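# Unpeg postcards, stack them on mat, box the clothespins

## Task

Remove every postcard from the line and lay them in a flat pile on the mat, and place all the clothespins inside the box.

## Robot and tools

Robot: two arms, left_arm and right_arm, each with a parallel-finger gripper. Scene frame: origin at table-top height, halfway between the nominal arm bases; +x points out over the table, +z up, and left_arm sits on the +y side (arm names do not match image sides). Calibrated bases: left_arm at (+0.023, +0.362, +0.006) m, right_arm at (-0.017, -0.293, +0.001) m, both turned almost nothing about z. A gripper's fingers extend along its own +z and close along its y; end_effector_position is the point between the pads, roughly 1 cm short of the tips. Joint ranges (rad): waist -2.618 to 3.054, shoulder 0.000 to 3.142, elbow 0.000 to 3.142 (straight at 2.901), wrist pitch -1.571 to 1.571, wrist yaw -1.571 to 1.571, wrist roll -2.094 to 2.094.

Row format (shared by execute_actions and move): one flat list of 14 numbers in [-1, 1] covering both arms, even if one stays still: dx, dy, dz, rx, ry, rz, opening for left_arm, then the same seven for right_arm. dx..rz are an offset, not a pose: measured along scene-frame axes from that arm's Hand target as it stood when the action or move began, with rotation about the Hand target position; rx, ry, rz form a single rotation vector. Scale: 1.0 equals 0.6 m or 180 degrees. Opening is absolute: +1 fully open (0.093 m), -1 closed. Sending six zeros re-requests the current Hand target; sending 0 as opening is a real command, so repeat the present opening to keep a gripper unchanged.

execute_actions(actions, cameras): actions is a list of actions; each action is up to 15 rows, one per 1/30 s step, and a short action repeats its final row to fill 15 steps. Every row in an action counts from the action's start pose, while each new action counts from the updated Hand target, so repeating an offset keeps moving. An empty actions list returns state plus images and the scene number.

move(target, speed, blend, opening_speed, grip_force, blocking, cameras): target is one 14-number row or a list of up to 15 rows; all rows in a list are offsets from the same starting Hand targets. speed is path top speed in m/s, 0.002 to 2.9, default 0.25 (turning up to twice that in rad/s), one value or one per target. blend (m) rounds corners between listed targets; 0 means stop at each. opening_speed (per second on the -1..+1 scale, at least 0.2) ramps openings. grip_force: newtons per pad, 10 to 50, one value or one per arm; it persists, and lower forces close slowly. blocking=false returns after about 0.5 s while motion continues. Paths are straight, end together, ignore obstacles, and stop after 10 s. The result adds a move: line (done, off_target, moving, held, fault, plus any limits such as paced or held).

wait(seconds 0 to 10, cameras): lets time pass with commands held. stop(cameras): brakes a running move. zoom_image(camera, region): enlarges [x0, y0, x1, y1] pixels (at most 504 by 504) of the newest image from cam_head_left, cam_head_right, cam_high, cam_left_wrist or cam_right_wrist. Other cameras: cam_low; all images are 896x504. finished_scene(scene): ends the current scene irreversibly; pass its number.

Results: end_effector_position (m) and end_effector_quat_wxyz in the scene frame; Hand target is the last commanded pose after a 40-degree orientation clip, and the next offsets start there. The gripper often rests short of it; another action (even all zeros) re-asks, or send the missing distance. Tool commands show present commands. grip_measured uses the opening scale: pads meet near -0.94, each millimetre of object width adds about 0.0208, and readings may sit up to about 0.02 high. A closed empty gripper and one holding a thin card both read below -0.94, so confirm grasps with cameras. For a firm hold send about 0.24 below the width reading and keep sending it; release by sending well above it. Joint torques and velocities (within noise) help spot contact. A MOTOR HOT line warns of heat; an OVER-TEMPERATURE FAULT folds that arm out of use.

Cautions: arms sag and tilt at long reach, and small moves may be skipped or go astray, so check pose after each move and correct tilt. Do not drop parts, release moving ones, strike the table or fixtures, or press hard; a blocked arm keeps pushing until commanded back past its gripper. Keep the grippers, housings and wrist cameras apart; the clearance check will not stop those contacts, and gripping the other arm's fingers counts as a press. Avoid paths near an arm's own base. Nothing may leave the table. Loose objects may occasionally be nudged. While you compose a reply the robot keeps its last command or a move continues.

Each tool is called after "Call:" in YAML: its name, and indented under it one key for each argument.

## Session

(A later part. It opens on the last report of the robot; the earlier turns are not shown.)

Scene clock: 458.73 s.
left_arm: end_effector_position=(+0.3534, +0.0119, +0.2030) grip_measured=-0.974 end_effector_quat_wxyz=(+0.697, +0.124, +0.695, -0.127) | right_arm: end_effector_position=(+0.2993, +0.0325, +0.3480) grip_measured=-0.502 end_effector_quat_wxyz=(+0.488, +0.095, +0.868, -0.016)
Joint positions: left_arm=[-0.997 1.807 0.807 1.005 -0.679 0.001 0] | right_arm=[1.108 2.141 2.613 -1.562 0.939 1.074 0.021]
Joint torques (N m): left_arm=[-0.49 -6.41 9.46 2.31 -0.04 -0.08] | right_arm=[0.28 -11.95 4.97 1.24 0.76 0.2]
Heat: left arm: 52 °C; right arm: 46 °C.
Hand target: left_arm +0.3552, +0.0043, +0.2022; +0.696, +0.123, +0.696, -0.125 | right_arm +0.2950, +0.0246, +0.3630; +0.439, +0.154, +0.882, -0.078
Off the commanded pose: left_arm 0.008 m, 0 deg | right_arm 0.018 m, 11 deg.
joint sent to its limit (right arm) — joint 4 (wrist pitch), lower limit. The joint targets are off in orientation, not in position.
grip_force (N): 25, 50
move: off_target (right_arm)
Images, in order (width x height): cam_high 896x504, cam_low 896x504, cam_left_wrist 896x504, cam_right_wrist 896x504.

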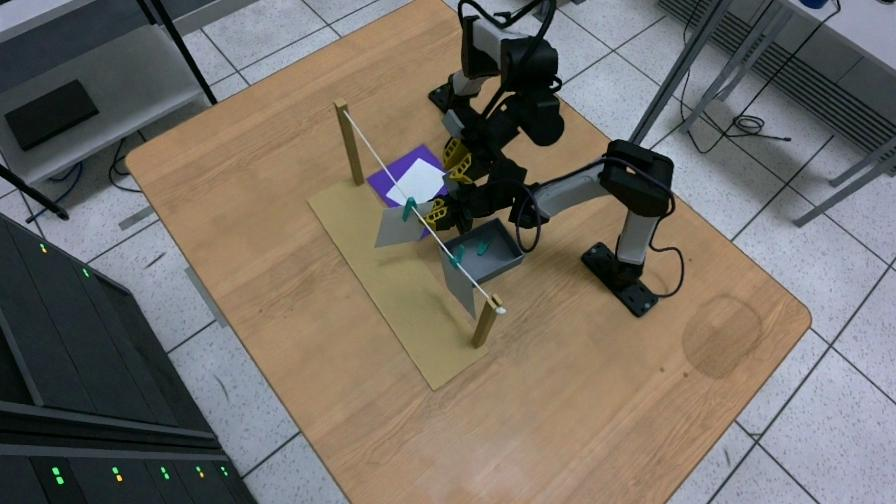

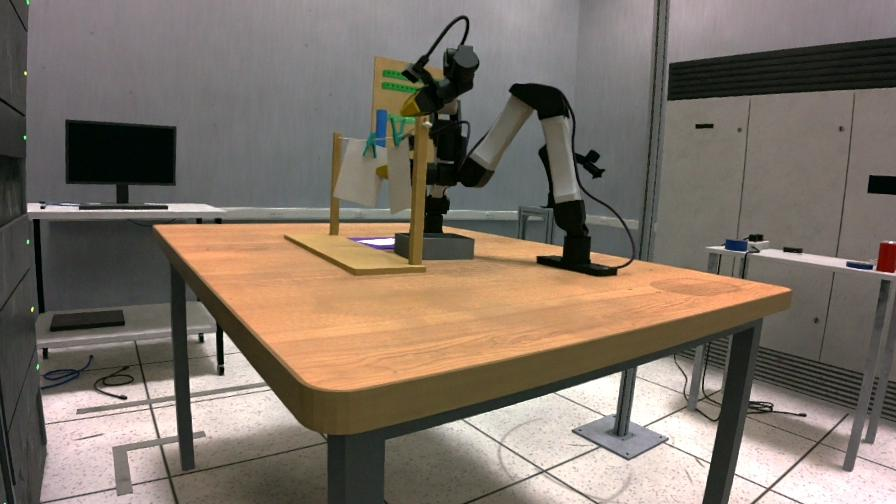

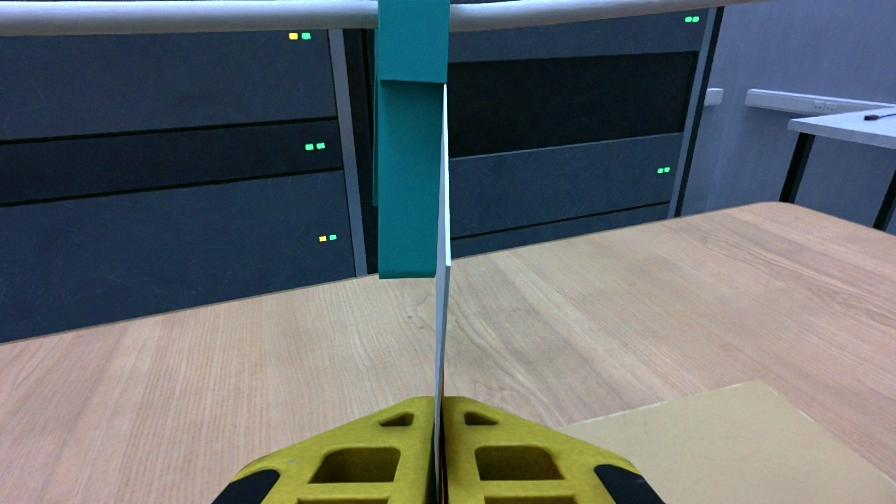

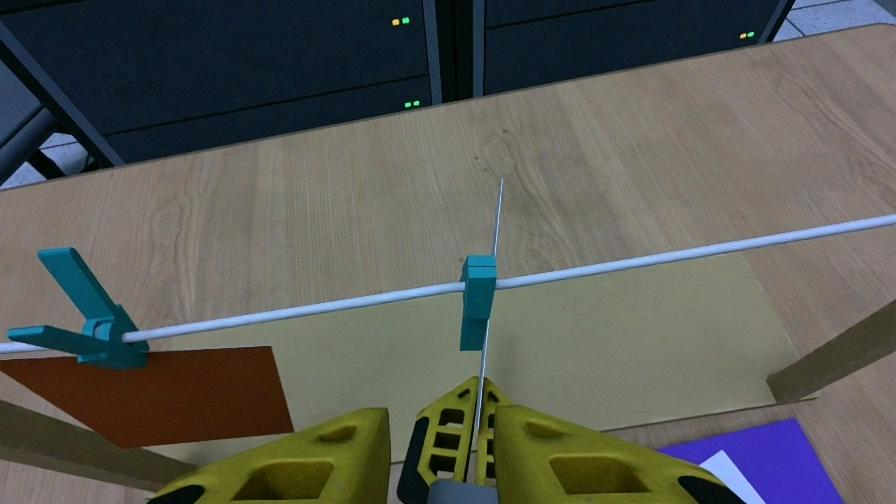

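Call:
move:
  target:
    - [0,0,0,0,0,0,-1,-0.075,-0.3,0.02,0,0,0,-0.5]
    - [0,0,-0.05,0,0,0,-1,-0.075,-0.42,0,0,0,0,-0.5]
    - [-0.23,-0.02,0.02,0,0,0,-1,-0.075,-0.5,0,0,0,0,-0.5]
    - [-0.305,-0.124,0.02,0.4875,-0.179,-0.259,-1,-0.075,-0.5,0,0,0,0,-0.5]
    - [-0.2555,-0.182,-0.227,0.4875,-0.179,-0.259,-1,-0.075,-0.5,0,0,0,0,-0.5]
  speed: 0.2
  blend: [0,0.01,0.02,0.02,0]
  cameras: ["cam_left_wrist","cam_head_right","cam_high"]

Scene clock: 483.40 s.
left_arm: end_effector_position=(+0.2003, -0.1045, +0.0726) grip_measured=-0.974 end_effector_quat_wxyz=(+0.469, +0.813, +0.298, +0.174) | right_arm: end_effector_position=(+0.2504, -0.2757, +0.3622) grip_measured=-0.502 end_effector_quat_wxyz=(+0.436, +0.156, +0.882, -0.084)
Joint positions: left_arm=[-1.303 1.94 0.97 0.393 -0.41 1.322 0] | right_arm=[0.436 1.156 1.614 -1.285 0.605 0.54 0.021]
Joint torques (N m): left_arm=[0.72 -8.28 5.79 2.8 0.14 -0.07] | right_arm=[-0.54 -2.55 5.48 1.89 0.12 -0.09]
Heat: left arm: 52 °C; right arm: 45 °C.
Hand target: left_arm +0.2018, -0.1050, +0.0660; +0.470, +0.814, +0.296, +0.170 | right_arm +0.2500, -0.2754, +0.3631; +0.439, +0.154, +0.882, -0.078
Off the commanded pose: left_arm 0.007 m, 1 deg | right_arm 0.001 m, 1 deg.
grip_force (N): 25, 50
move: done
Images, in order (width x height): cam_head_right 896x504, cam_high 896x504, cam_left_wrist 896x504.

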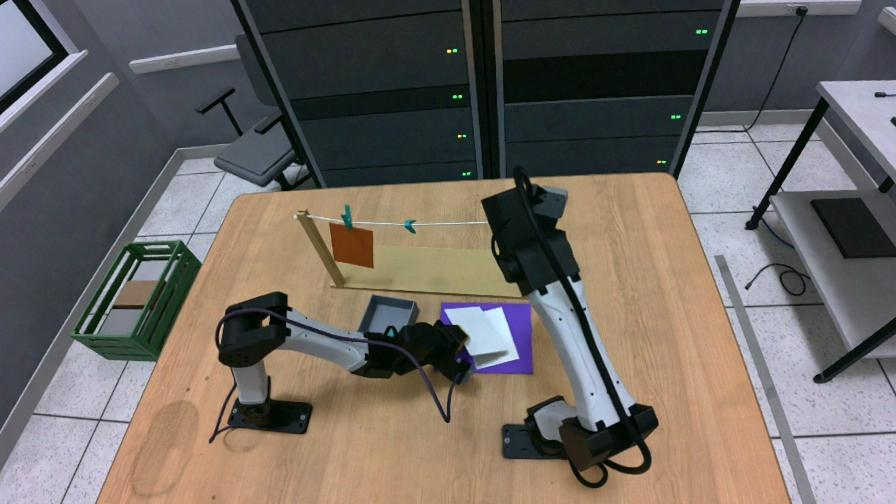

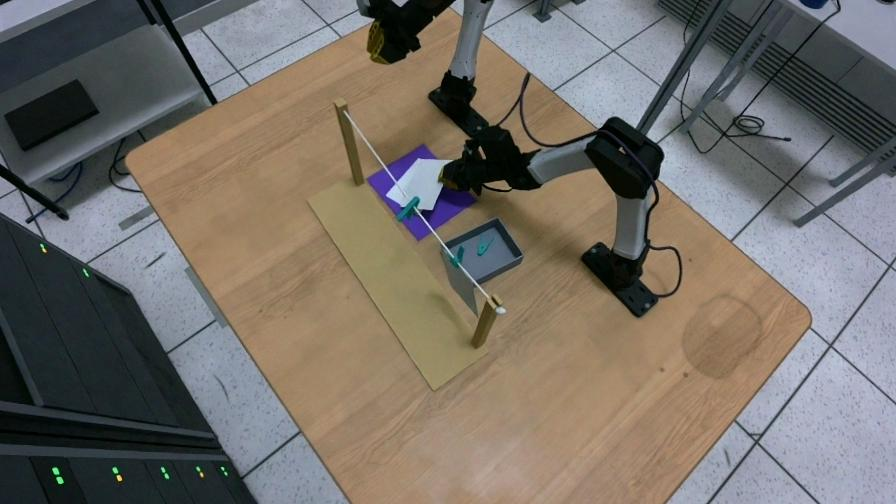

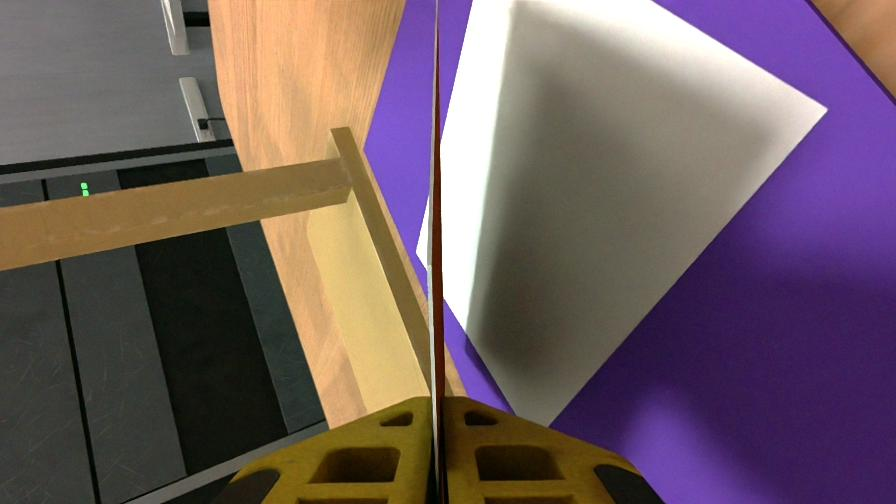

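Call:
move:
  target:
    - [0.01,-0.035,0,0,0,0,-1,0,0,0,0,0,0,-0.5]
    - [0.01,-0.035,-0.07,0,0,0,-1,0,0,0,0,0,0,-0.5]
    - [0.01,-0.035,-0.07,0,0,0,-0.72,0,0,0,0,0,0,-0.5]
    - [-0.045,0.05,-0.065,0,0,0,-0.72,0,0,0,0,0,0,-0.5]
  speed: [0.06,0.06,0.06,0.1]

Call:
move:
  target: [0,0.05,0.2,0,0,0,-0.7,0,0,0,0,0,0,-0.5]
  cameras: ["cam_head_right","cam_head_left","cam_low"]

Call:
zoom_image:
  camera: "cam_low"
  region: [290, 90, 440, 215]

Scene clock: 493.13 s.
left_arm: end_effector_position=(+0.1800, -0.0802, +0.0236) grip_measured=-0.722 end_effector_quat_wxyz=(+0.472, +0.812, +0.295, +0.174) | right_arm: end_effector_position=(+0.2504, -0.2757, +0.3622) grip_measured=-0.502 end_effector_quat_wxyz=(+0.436, +0.156, +0.882, -0.084)
Joint positions: left_arm=[-1.345 2.019 0.797 0.644 -0.444 1.304 0.011] | right_arm=[0.436 1.156 1.614 -1.285 0.605 0.54 0.021]
Joint torques (N m): left_arm=[-0.4 -12.07 3.48 2.22 -0.02 -0.21] | right_arm=[-0.58 -2.52 5.49 1.9 0.18 -0.07]
Heat: left arm: 51 °C; right arm: 43 °C.
Hand target: left_arm +0.1748, -0.0750, +0.0270; +0.470, +0.814, +0.296, +0.170 | right_arm +0.2500, -0.2754, +0.3631; +0.439, +0.154, +0.882, -0.078
Off the commanded pose: left_arm 0.008 m, 1 deg | right_arm 0.001 m, 1 deg.
grip_force (N): 25, 50
move: done; target 3's new opening was sent with left_arm's hand 0.024 m and 3 deg from that target

Scene clock: 494.60 s.
left_arm: end_effector_position=(+0.1721, -0.0381, +0.1288) grip_measured=-0.702 end_effector_quat_wxyz=(+0.453, +0.823, +0.292, +0.178) | right_arm: end_effector_position=(+0.2504, -0.2757, +0.3622) grip_measured=-0.502 end_effector_quat_wxyz=(+0.436, +0.156, +0.882, -0.084)
Joint positions: left_arm=[-1.345 1.559 0.812 0.125 -0.444 1.306 0.012] | right_arm=[0.436 1.156 1.614 -1.285 0.605 0.54 0.021]
Joint torques (N m): left_arm=[0.76 -8.43 10.21 2.26 0.11 -0.15] | right_arm=[-0.65 -2.54 5.42 1.86 0.12 -0.08]
Heat: left arm: 51 °C; right arm: 43 °C.
Hand target: left_arm +0.1748, -0.0449, +0.1470; +0.470, +0.814, +0.296, +0.170 | right_arm +0.2500, -0.2754, +0.3631; +0.439, +0.154, +0.882, -0.078
Off the commanded pose: left_arm 0.020 m, 3 deg | right_arm 0.001 m, 1 deg.
grip_force (N): 25, 50
move: off_target (left_arm)
Images, in order (width x height): cam_head_left 896x504, cam_head_right 896x504, cam_low 896x504.

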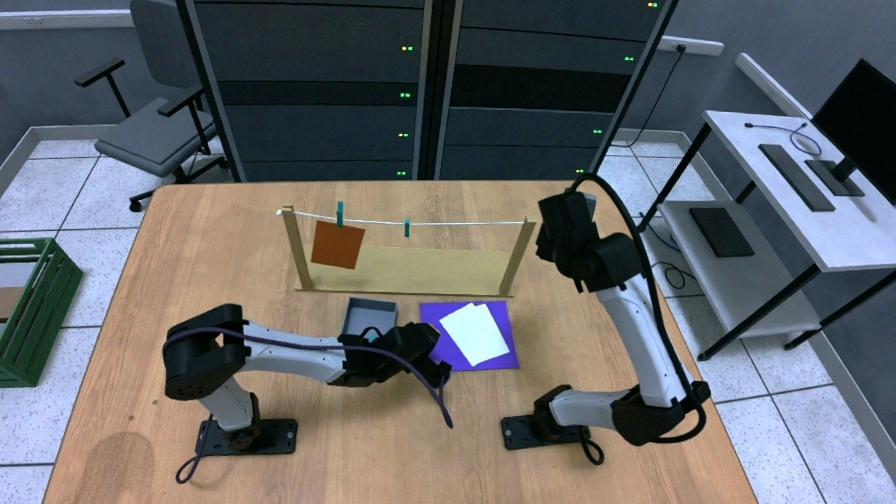

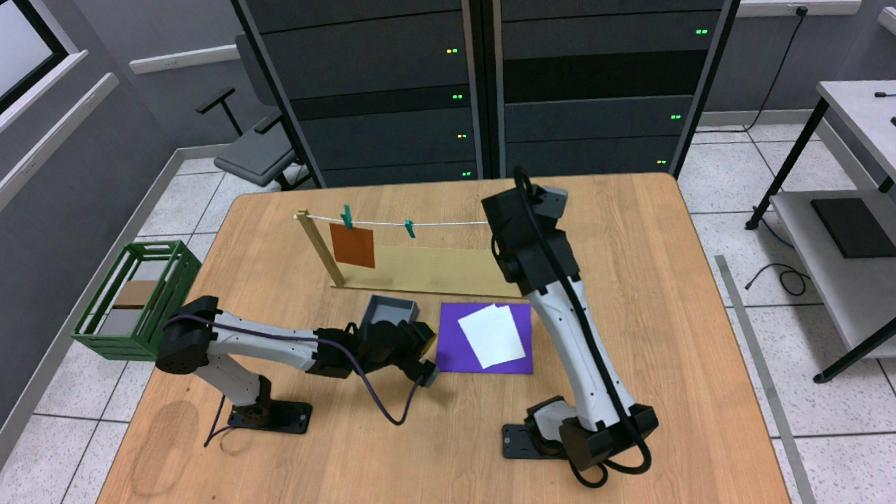

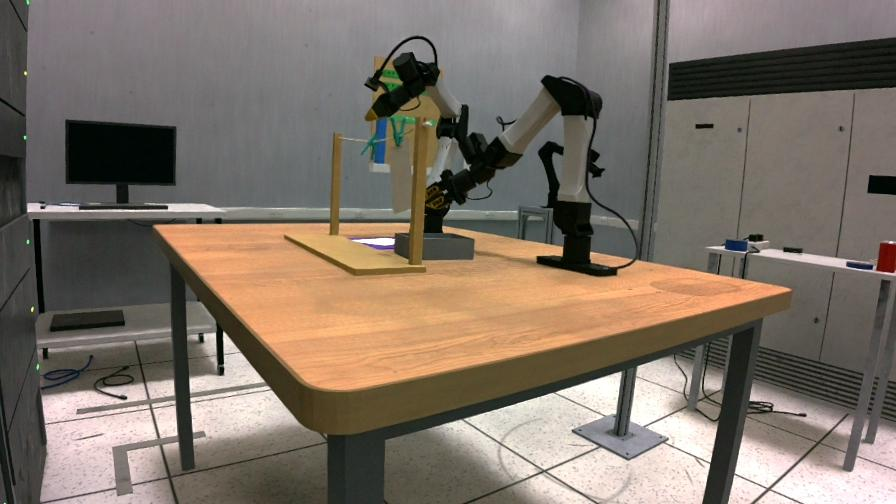

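Scaled by 3.360 from the camera's 896x504 image, which has a finer 1280x720 frame.

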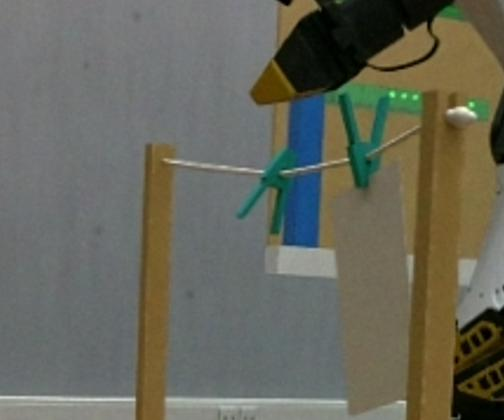

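Call:
move:
  target: [0.05,0.4,0.25,0,0,0,-0.5,0.033,0.476,-0.188,-0.035,-0.204,0.107,0.2]
  speed: 0.2
  cameras: ["cam_right_wrist","cam_high"]

Scene clock: 508.67 s.
left_arm: end_effector_position=(+0.2055, +0.1952, +0.2859) grip_measured=-0.502 end_effector_quat_wxyz=(+0.464, +0.816, +0.302, +0.169) | right_arm: end_effector_position=(+0.2691, +0.0076, +0.2537) grip_measured=+0.198 end_effector_quat_wxyz=(+0.706, +0.001, +0.708, -0.006)
Joint positions: left_arm=[-0.529 0.715 0.968 -0.812 0.256 1.723 0.021] | right_arm=[1.203 1.612 0.86 0.741 1.207 0.003 0.055]
Joint torques (N m): left_arm=[0.76 1.33 10.41 2.26 0.35 -0.05] | right_arm=[-0.32 -5.16 6.41 2.1 -0.18 0.05]
Heat: left arm: 53 °C; right arm: 43 °C.
Hand target: left_arm +0.2048, +0.1951, +0.2969; +0.470, +0.814, +0.296, +0.170 | right_arm +0.2698, +0.0102, +0.2503; +0.707, -0.001, +0.707, +0.000
Off the commanded pose: left_arm 0.011 m, 1 deg | right_arm 0.004 m, 1 deg.
grip_force (N): 25, 50
move: off_target (left_arm)
Images, in order (width x height): cam_high 896x504, cam_right_wrist 896x504.

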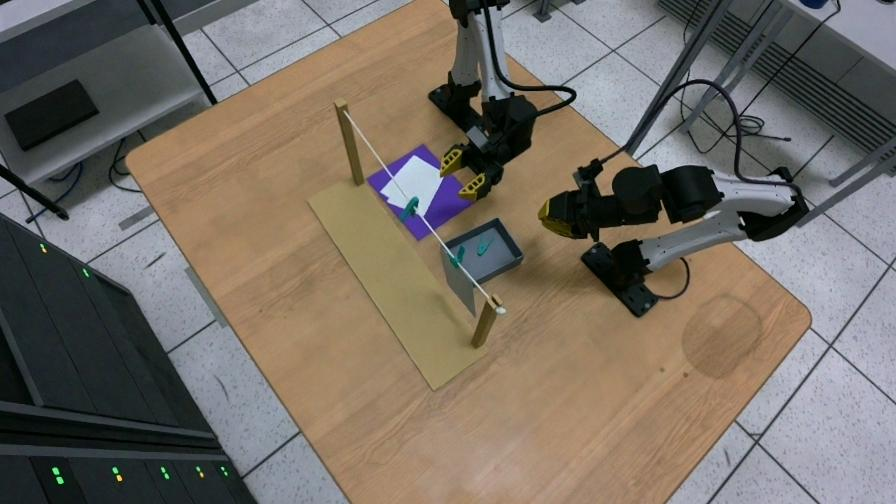

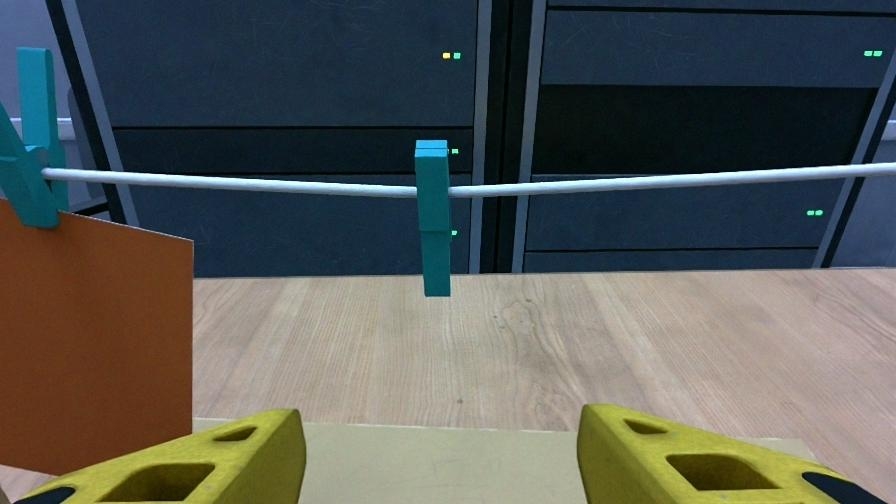

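Call:
move:
  target:
    - [0,0,0,0,0,0,-0.5,0.155,0.006,0,0,0,0,0.2]
    - [0,0,0,0,0,0,-0.5,0.155,0.006,0,0,0,0,-1]
  speed: 0.12
  opening_speed: 1
  cameras: ["cam_right_wrist","cam_low"]

Call:
zoom_image:
  camera: "cam_low"
  region: [290, 90, 440, 215]

Scene clock: 521.47 s.
left_arm: end_effector_position=(+0.2055, +0.1952, +0.2859) grip_measured=-0.502 end_effector_quat_wxyz=(+0.464, +0.816, +0.302, +0.169) | right_arm: end_effector_position=(+0.3591, +0.0072, +0.2461) grip_measured=-0.858 end_effector_quat_wxyz=(+0.704, -0.001, +0.710, -0.010)
Joint positions: left_arm=[-0.529 0.715 0.968 -0.812 0.256 1.723 0.021] | right_arm=[0.974 1.778 1.021 0.741 0.983 -0.003 0.004]
Joint torques (N m): left_arm=[0.8 1.25 10.44 2.27 0.35 -0.02] | right_arm=[-0.34 -6.43 9.52 2 -0.27 0.05]
Heat: left arm: 55 °C; right arm: 43 °C.
Hand target: left_arm +0.2049, +0.1951, +0.2969; +0.470, +0.814, +0.296, +0.170 | right_arm +0.3629, +0.0137, +0.2502; +0.707, -0.001, +0.707, +0.000
Off the commanded pose: left_arm 0.011 m, 1 deg | right_arm 0.009 m, 1 deg.
grip_force (N): 25, 50
move: off_target (left_arm)
Images, in order (width x height): cam_low 896x504, cam_right_wrist 896x504.

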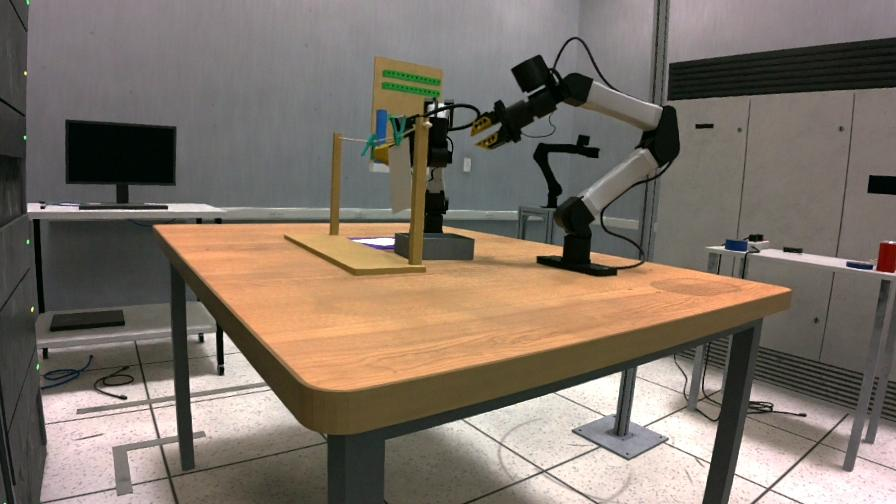

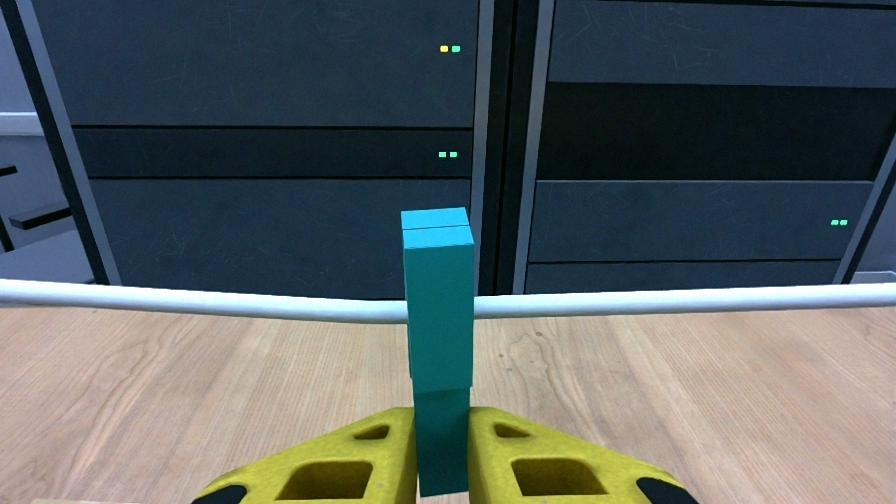

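Scaled by 3.360 from the camera's 896x504 image, which has a finer 1280x720 frame.

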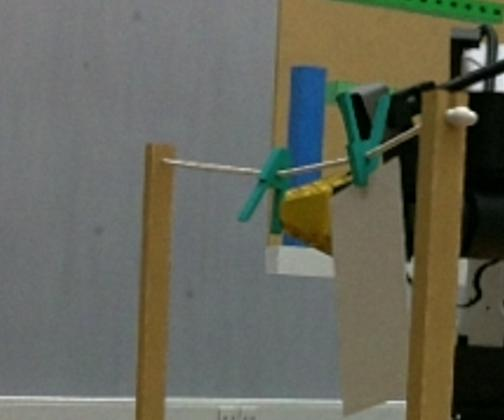

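Call:
move:
  target: [0,0,0,0,0,0,-0.5,0,0,-0.12,0,0,0,-1]
  speed: 0.06
  cameras: ["cam_right_wrist","cam_low"]

Call:
zoom_image:
  camera: "cam_low"
  region: [290, 90, 440, 215]

Scene clock: 527.57 s.
left_arm: end_effector_position=(+0.2055, +0.1952, +0.2859) grip_measured=-0.502 end_effector_quat_wxyz=(+0.464, +0.816, +0.302, +0.169) | right_arm: end_effector_position=(+0.3602, +0.0096, +0.2276) grip_measured=-0.872 end_effector_quat_wxyz=(+0.741, +0.052, +0.668, +0.049)
Joint positions: left_arm=[-0.529 0.715 0.968 -0.812 0.256 1.723 0.021] | right_arm=[0.972 1.912 0.949 1.147 0.971 -0.009 0.003]
Joint torques (N m): left_arm=[0.81 1.31 10.41 2.26 0.36 -0.04] | right_arm=[-0.1 -4.01 3.19 0.77 -0.22 0.06]
Heat: left arm: 56 °C; right arm: 44 °C.
Hand target: left_arm +0.2049, +0.1951, +0.2969; +0.470, +0.814, +0.296, +0.170 | right_arm +0.3629, +0.0138, +0.1782; +0.707, -0.001, +0.707, +0.000
Off the commanded pose: left_arm 0.011 m, 1 deg | right_arm 0.050 m, 10 deg.
grip_force (N): 25, 50
move: off_target (left_arm, right_arm)
Images, in order (width x height): cam_low 896x504, cam_right_wrist 896x504.

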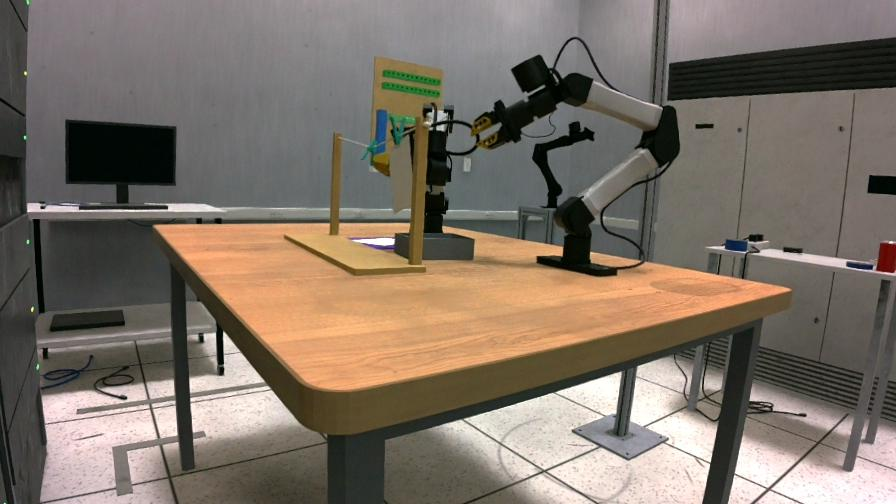

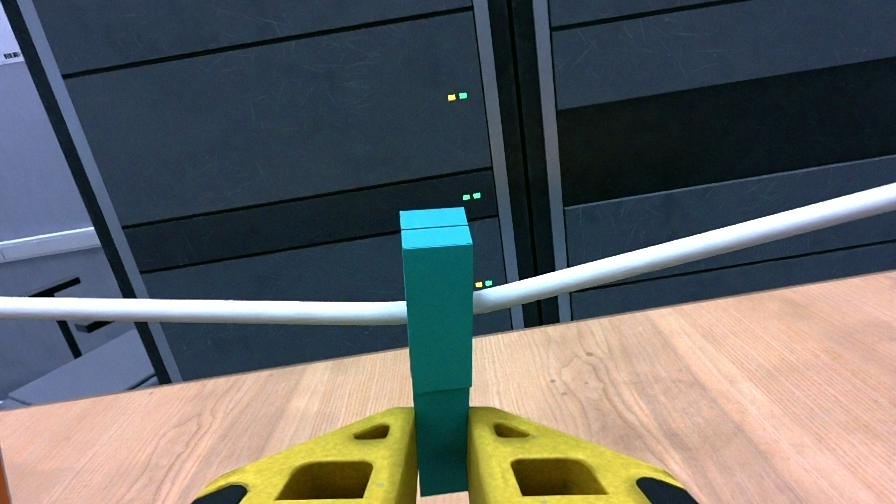

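Scaled by 3.360 from the camera's 896x504 image, which has a finer 1280x720 frame.

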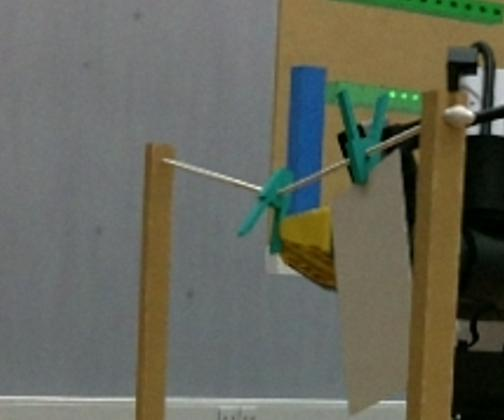

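Call:
move:
  target:
    - [0,0,0,0,0,0,-0.5,0,0,0.12,0,0,0,-1]
    - [0,0,0,0,0,0,-0.5,0,0,0.12,0,0,0,0.1]
    - [0,0,0,0,0,0,-0.5,-0.15,0,0.12,0,0,0,0.1]
    - [0,0,0,0,0,0,-0.5,-0.085,-0.14,0.115,0,0,0.3056,0.1]
  speed: [0.06,0.06,0.12,0.15]
  cameras: ["cam_right_wrist","cam_high"]

Scene clock: 551.53 s.
left_arm: end_effector_position=(+0.2055, +0.1952, +0.2859) grip_measured=-0.502 end_effector_quat_wxyz=(+0.464, +0.816, +0.302, +0.169) | right_arm: end_effector_position=(+0.3090, -0.0728, +0.2323) grip_measured=+0.098 end_effector_quat_wxyz=(+0.612, -0.320, +0.648, +0.322)
Joint positions: left_arm=[-0.529 0.715 0.968 -0.812 0.256 1.723 0.021] | right_arm=[0.36 1.304 0.541 0.711 -0.587 -0.003 0.05]
Joint torques (N m): left_arm=[0.79 1.37 10.45 2.27 0.35 -0.03] | right_arm=[-0.53 -3.02 9.92 2.59 -0.38 0.07]
Heat: left arm: 57 °C; right arm: 43 °C.
Hand target: left_arm +0.2049, +0.1951, +0.2969; +0.470, +0.814, +0.296, +0.170 | right_arm +0.3118, -0.0703, +0.2474; +0.627, -0.327, +0.627, +0.327
Off the commanded pose: left_arm 0.011 m, 1 deg | right_arm 0.015 m, 3 deg.
grip_force (N): 25, 50
move: off_target (left_arm, right_arm); target 2's new opening was sent with right_arm's hand 0.013 m and 3 deg from that target
Images, in order (width x height): cam_high 896x504, cam_right_wrist 896x504.

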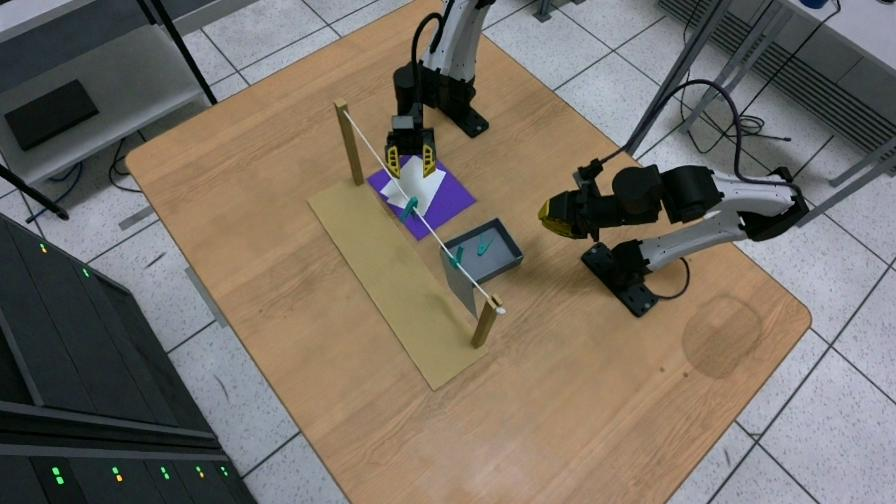

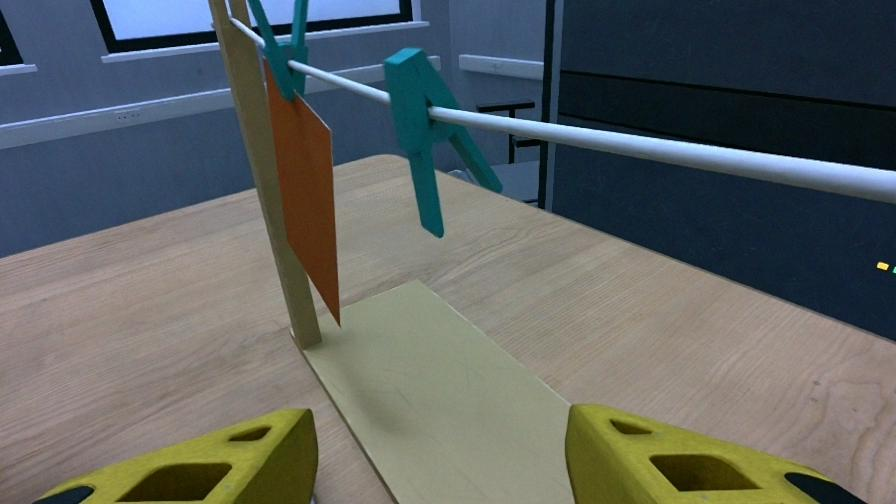

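Call:
move:
  target:
    - [0,0,0,0,0,0,-0.5,0.102,0.1355,0.014,0,0,0,0.1]
  speed: 0.08
  cameras: ["cam_right_wrist","cam_low"]

Scene clock: 563.83 s.
left_arm: end_effector_position=(+0.2055, +0.1952, +0.2859) grip_measured=-0.502 end_effector_quat_wxyz=(+0.464, +0.816, +0.302, +0.169) | right_arm: end_effector_position=(+0.3673, +0.0080, +0.2481) grip_measured=+0.098 end_effector_quat_wxyz=(+0.617, -0.333, +0.632, +0.330)
Joint positions: left_arm=[-0.529 0.715 0.968 -0.812 0.256 1.723 0.021] | right_arm=[0.514 1.644 0.886 0.736 -0.467 -0.003 0.05]
Joint torques (N m): left_arm=[0.79 1.29 10.45 2.26 0.34 -0.02] | right_arm=[0.29 -5.64 10 2.38 0.18 0.09]
Heat: left arm: 58 °C; right arm: 44 °C.
Hand target: left_arm +0.2049, +0.1951, +0.2969; +0.470, +0.814, +0.296, +0.170 | right_arm +0.3731, +0.0111, +0.2556; +0.627, -0.327, +0.627, +0.327
Off the commanded pose: left_arm 0.011 m, 1 deg | right_arm 0.010 m, 1 deg.
grip_force (N): 25, 50
move: off_target (left_arm)
Images, in order (width x height): cam_low 896x504, cam_right_wrist 896x504.

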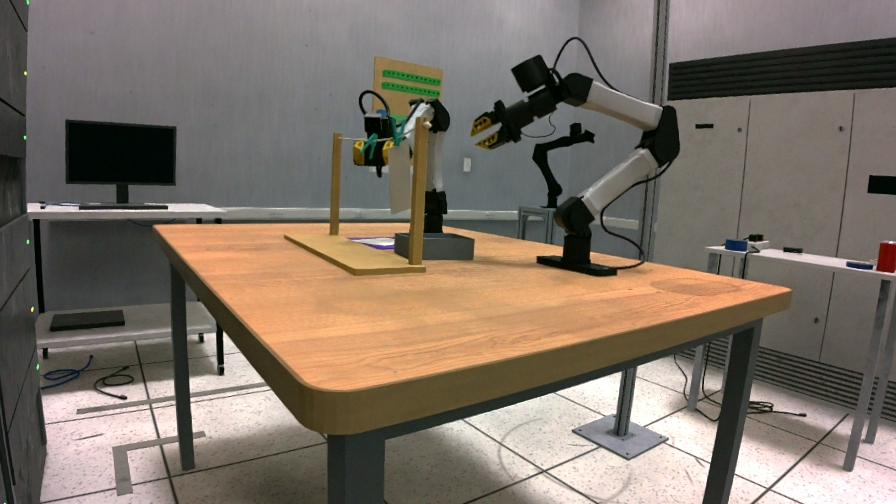

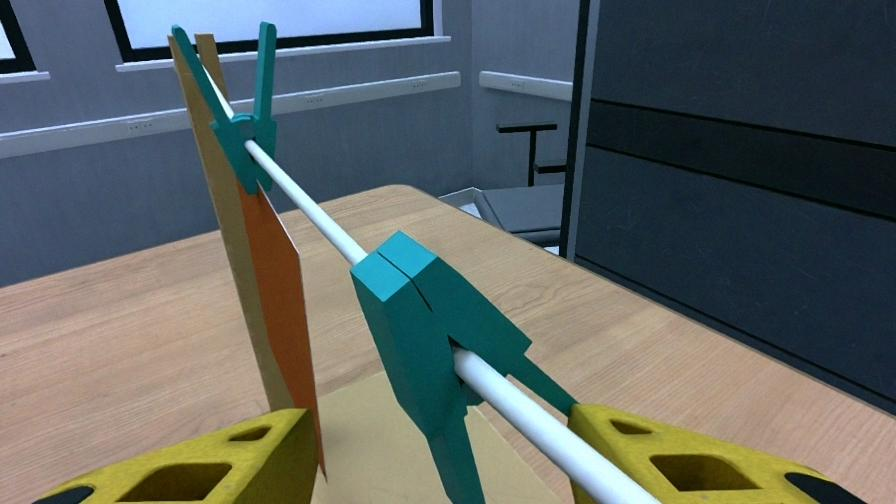

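Call:
move:
  target:
    - [0,0,0,0,0,0,-0.5,0,0,0,0,0,0,0.5]
    - [0,0,0,0,0,0,-0.5,0.01,-0.006,-0.006,0,0,0,0.5]
    - [0,0,0,0,0,0,-0.5,0.01,-0.006,-0.006,0,0,0,-0.4]
  speed: 0.05
  opening_speed: 0.8
  cameras: ["cam_right_wrist"]

Call:
move:
  target: [0,0,0,0,0,0,-0.5,0,0,0,0,0,0,-1]
  opening_speed: 0.8
  cameras: ["cam_right_wrist"]

Scene clock: 574.90 s.
left_arm: end_effector_position=(+0.2055, +0.1952, +0.2859) grip_measured=-0.502 end_effector_quat_wxyz=(+0.464, +0.816, +0.302, +0.169) | right_arm: end_effector_position=(+0.3721, +0.0073, +0.2418) grip_measured=-0.395 end_effector_quat_wxyz=(+0.613, -0.331, +0.638, +0.328)
Joint positions: left_arm=[-0.529 0.715 0.968 -0.812 0.256 1.723 0.021] | right_arm=[0.508 1.664 0.892 0.736 -0.466 -0.003 0.026]
Joint torques (N m): left_arm=[0.85 1.33 10.48 2.25 0.36 -0.05] | right_arm=[-0.77 -5.71 9.72 2.55 -0.08 0]
Heat: left arm: 58 °C; right arm: 46 °C.
Hand target: left_arm +0.2049, +0.1951, +0.2969; +0.470, +0.814, +0.296, +0.170 | right_arm +0.3791, +0.0075, +0.2521; +0.627, -0.327, +0.627, +0.327
Off the commanded pose: left_arm 0.011 m, 1 deg | right_arm 0.012 m, 2 deg.
grip_force (N): 25, 50
move: off_target (left_arm, right_arm); target 3's new opening was sent with right_arm's hand 0.013 m and 2 deg from that target
Images, in order (width x height): cam_right_wrist 896x504.

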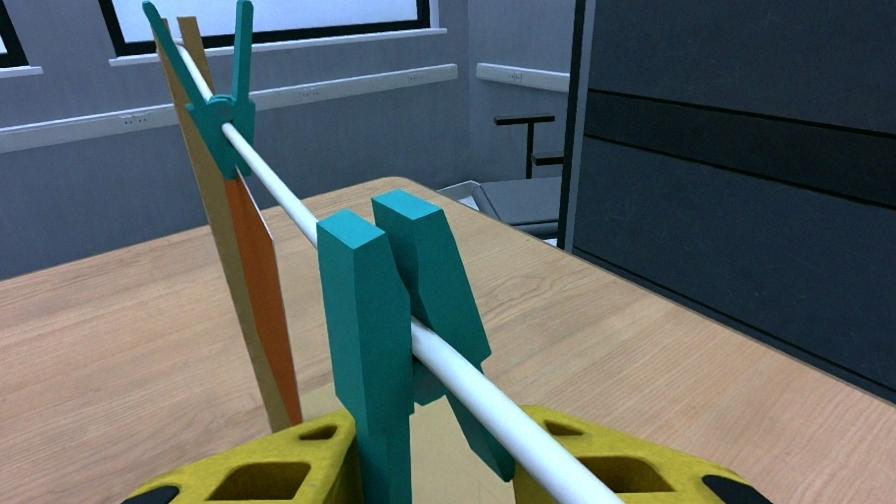

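Scene clock: 576.07 s.
left_arm: end_effector_position=(+0.2055, +0.1952, +0.2859) grip_measured=-0.502 end_effector_quat_wxyz=(+0.464, +0.816, +0.302, +0.169) | right_arm: end_effector_position=(+0.3721, +0.0073, +0.2418) grip_measured=-0.763 end_effector_quat_wxyz=(+0.613, -0.331, +0.638, +0.328)
Joint positions: left_arm=[-0.529 0.715 0.968 -0.812 0.256 1.723 0.021] | right_arm=[0.508 1.664 0.892 0.736 -0.466 -0.003 0.009]
Joint torques (N m): left_arm=[0.76 1.31 10.36 2.25 0.33 -0.03] | right_arm=[-0.73 -5.7 9.88 2.54 -0.05 0.01]
Heat: left arm: 58 °C; right arm: 46 °C.
Hand target: left_arm +0.2049, +0.1951, +0.2969; +0.470, +0.814, +0.296, +0.170 | right_arm +0.3791, +0.0075, +0.2521; +0.627, -0.327, +0.627, +0.327
Off the commanded pose: left_arm 0.011 m, 1 deg | right_arm 0.012 m, 2 deg.
grip_force (N): 25, 50
move: off_target (left_arm, right_arm)
Images, in order (width x height): cam_right_wrist 896x504.

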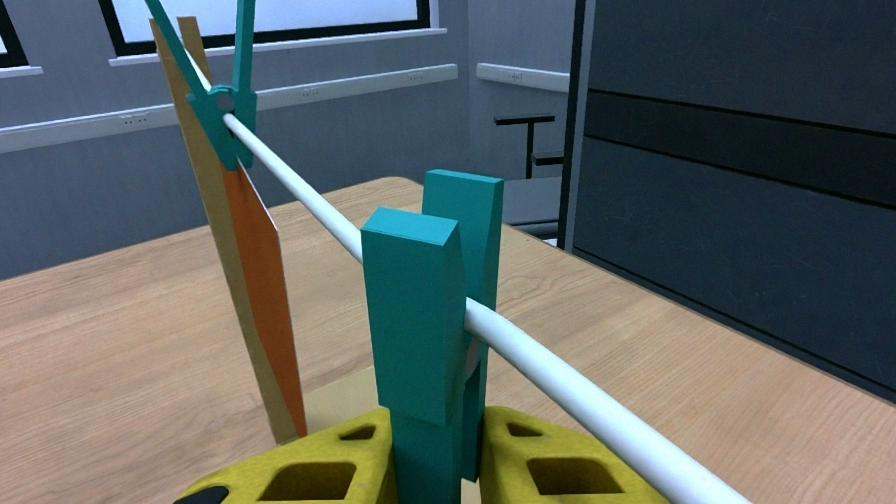

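Call:
move:
  target: [0,0,0,0,0,0,-0.5,0,0,-0.1,0,0,0,-1]
  speed: 0.06
  cameras: ["cam_right_wrist","cam_low"]

Scene clock: 580.93 s.
left_arm: end_effector_position=(+0.2055, +0.1952, +0.2859) grip_measured=-0.502 end_effector_quat_wxyz=(+0.464, +0.816, +0.302, +0.169) | right_arm: end_effector_position=(+0.3766, +0.0098, +0.1939) grip_measured=-0.780 end_effector_quat_wxyz=(+0.623, -0.330, +0.628, +0.328)
Joint positions: left_arm=[-0.529 0.715 0.968 -0.812 0.256 1.723 0.021] | right_arm=[0.508 1.82 0.814 0.996 -0.466 -0.003 0.008]
Joint torques (N m): left_arm=[0.75 1.28 10.44 2.26 0.33 -0.03] | right_arm=[-0.75 -6.31 6.11 2.52 -0.06 0.05]
Heat: left arm: 59 °C; right arm: 47 °C.
Hand target: left_arm +0.2049, +0.1951, +0.2969; +0.470, +0.814, +0.296, +0.170 | right_arm +0.3790, +0.0074, +0.1920; +0.627, -0.327, +0.627, +0.327
Off the commanded pose: left_arm 0.011 m, 1 deg | right_arm 0.004 m, 1 deg.
grip_force (N): 25, 50
move: off_target (left_arm)
Images, in order (width x height): cam_low 896x504, cam_right_wrist 896x504.

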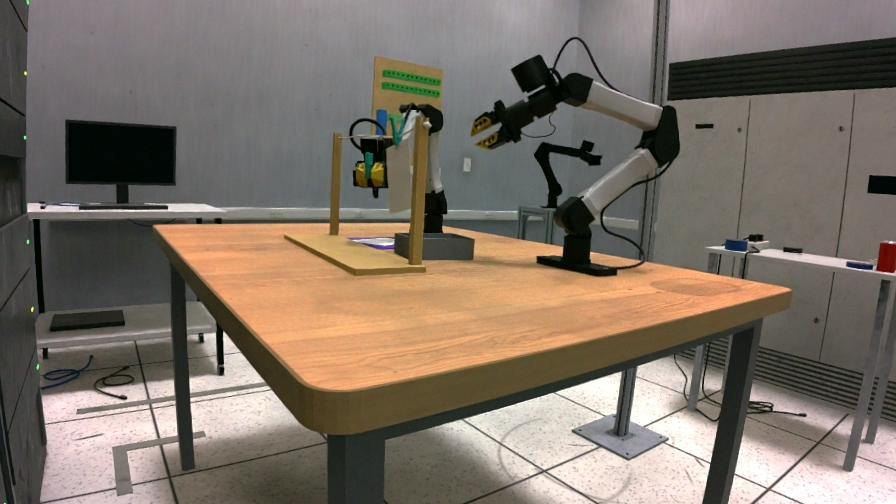

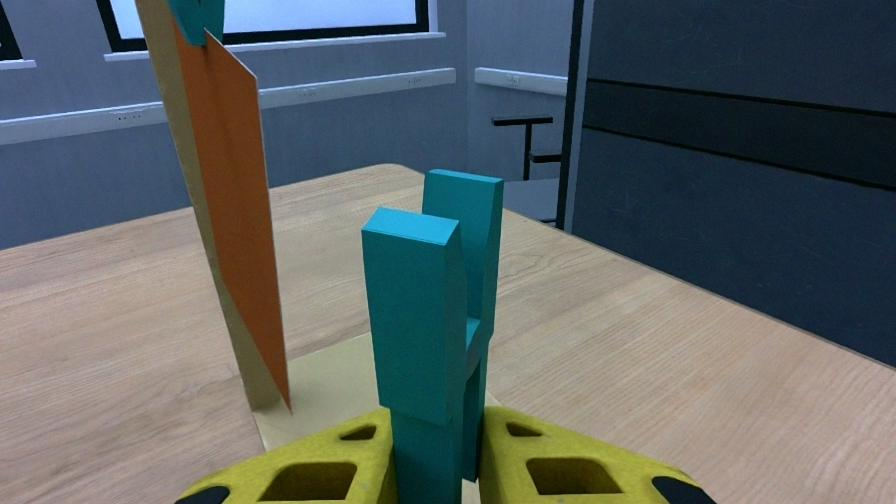

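Call:
move:
  target:
    - [0.05,0.1,0.05,0,0,0,-0.5,-0.198,-0.062,0.03,0,0,0,-1]
    - [0.05,0.13,0.05,0,0,0,-0.5,-0.207,0.121,-0.02,-0.206,0.188,-0.079,-1]
    - [0.05,0.13,0.05,0,0,0,-0.5,-0.215,0.121,-0.23,-0.206,0.188,-0.079,-1]
    - [0.05,0.13,0.05,0,0,0,-0.5,-0.215,0.121,-0.23,-0.206,0.188,-0.079,0.1]
    - [0.05,0.13,0.05,0,0,0,-0.5,-0.215,0.121,0.04,-0.206,0.188,-0.079,0.1]
  speed: [0.2,0.2,0.12,0.12,0.15]
  blend: [0.02,0.02,0,0,0]
  opening_speed: 2
  cameras: ["cam_right_wrist"]

Scene clock: 602.53 s.
left_arm: end_effector_position=(+0.2394, +0.2731, +0.3186) grip_measured=-0.502 end_effector_quat_wxyz=(+0.463, +0.792, +0.350, +0.190) | right_arm: end_effector_position=(+0.2507, +0.0789, +0.1986) grip_measured=+0.098 end_effector_quat_wxyz=(+0.307, -0.332, +0.886, +0.105)
Joint positions: left_arm=[0.148 0.842 1.171 -1.06 0.727 2.08 0.021] | right_arm=[1.025 1.74 1.564 -0.762 0.201 0.236 0.05]
Joint torques (N m): left_arm=[0.79 -0.46 8.69 1.82 0.54 -0.02] | right_arm=[0.18 -9.58 9.55 1.63 0.15 0.26]
Heat: left arm: 58 °C; right arm: 46 °C.
Hand target: left_arm +0.2348, +0.2731, +0.3269; +0.470, +0.814, +0.296, +0.170 | right_arm +0.2501, +0.0801, +0.2161; +0.322, -0.321, +0.883, +0.116
Off the commanded pose: left_arm 0.009 m, 7 deg | right_arm 0.017 m, 2 deg.
joint sent to its limit (left arm) — joint 6 (wrist roll), upper limit. The joint targets are off in orientation, not in position.
grip_force (N): 25, 50
move: off_target (left_arm, right_arm)
Images, in order (width x height): cam_right_wrist 896x504.

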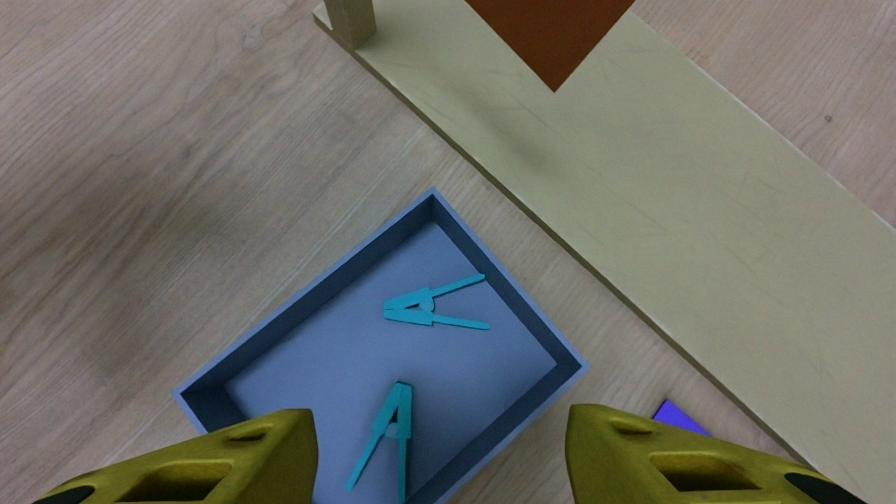

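Call:
move:
  target:
    - [0.04,-0.03,0.04,-0.23,0.08,0.3,0.5,0.033,-0.167,0,0.206,-0.188,0.079,-0.4]
    - [0.09,-0.06,0.055,-0.459,0.16,0.597,1,0.108,-0.067,-0.027,0.206,-0.188,0.079,-0.4]
  speed: 0.25
  grip_force: [50,25]
  blend: [0.03,0]
  cameras: ["cam_right_wrist","cam_left_wrist"]

Scene clock: 624.43 s.
left_arm: end_effector_position=(+0.2868, +0.2368, +0.3564) grip_measured=+1.000 end_effector_quat_wxyz=(+0.441, -0.148, +0.882, +0.080) | right_arm: end_effector_position=(+0.3131, +0.0338, +0.1906) grip_measured=-0.398 end_effector_quat_wxyz=(+0.618, -0.329, +0.638, +0.319)
Joint positions: left_arm=[-0.856 1.43 1.8 -1.533 -0.86 -1.039 0.093] | right_arm=[0.689 1.68 0.652 0.995 -0.268 -0.009 0.026]
Joint torques (N m): left_arm=[0.83 -2.97 8.83 1.17 -0.29 -0.16] | right_arm=[0.4 -5.16 8.68 2.55 -0.08 0.1]
Heat: left arm: 56 °C; right arm: 48 °C.
Hand target: left_arm +0.2888, +0.2371, +0.3599; +0.439, -0.157, +0.881, +0.077 | right_arm +0.3149, +0.0398, +0.1998; +0.627, -0.327, +0.627, +0.327
Off the commanded pose: left_arm 0.004 m, 1 deg | right_arm 0.011 m, 2 deg.
grip_force (N): 50, 25
move: off_target (right_arm)
Images, in order (width x height): cam_left_wrist 896x504, cam_right_wrist 896x504.

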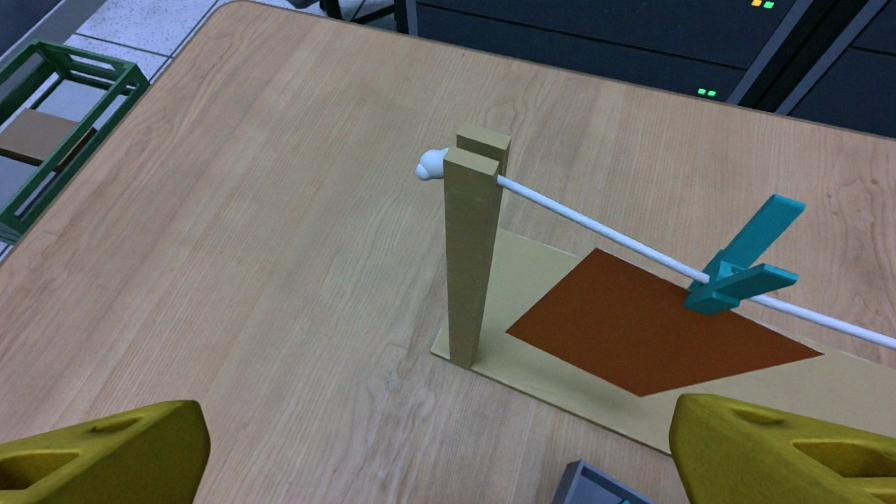

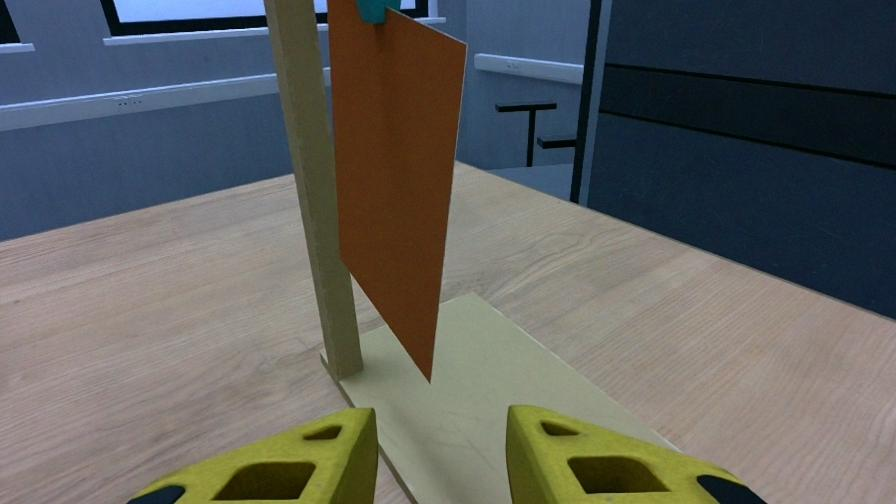

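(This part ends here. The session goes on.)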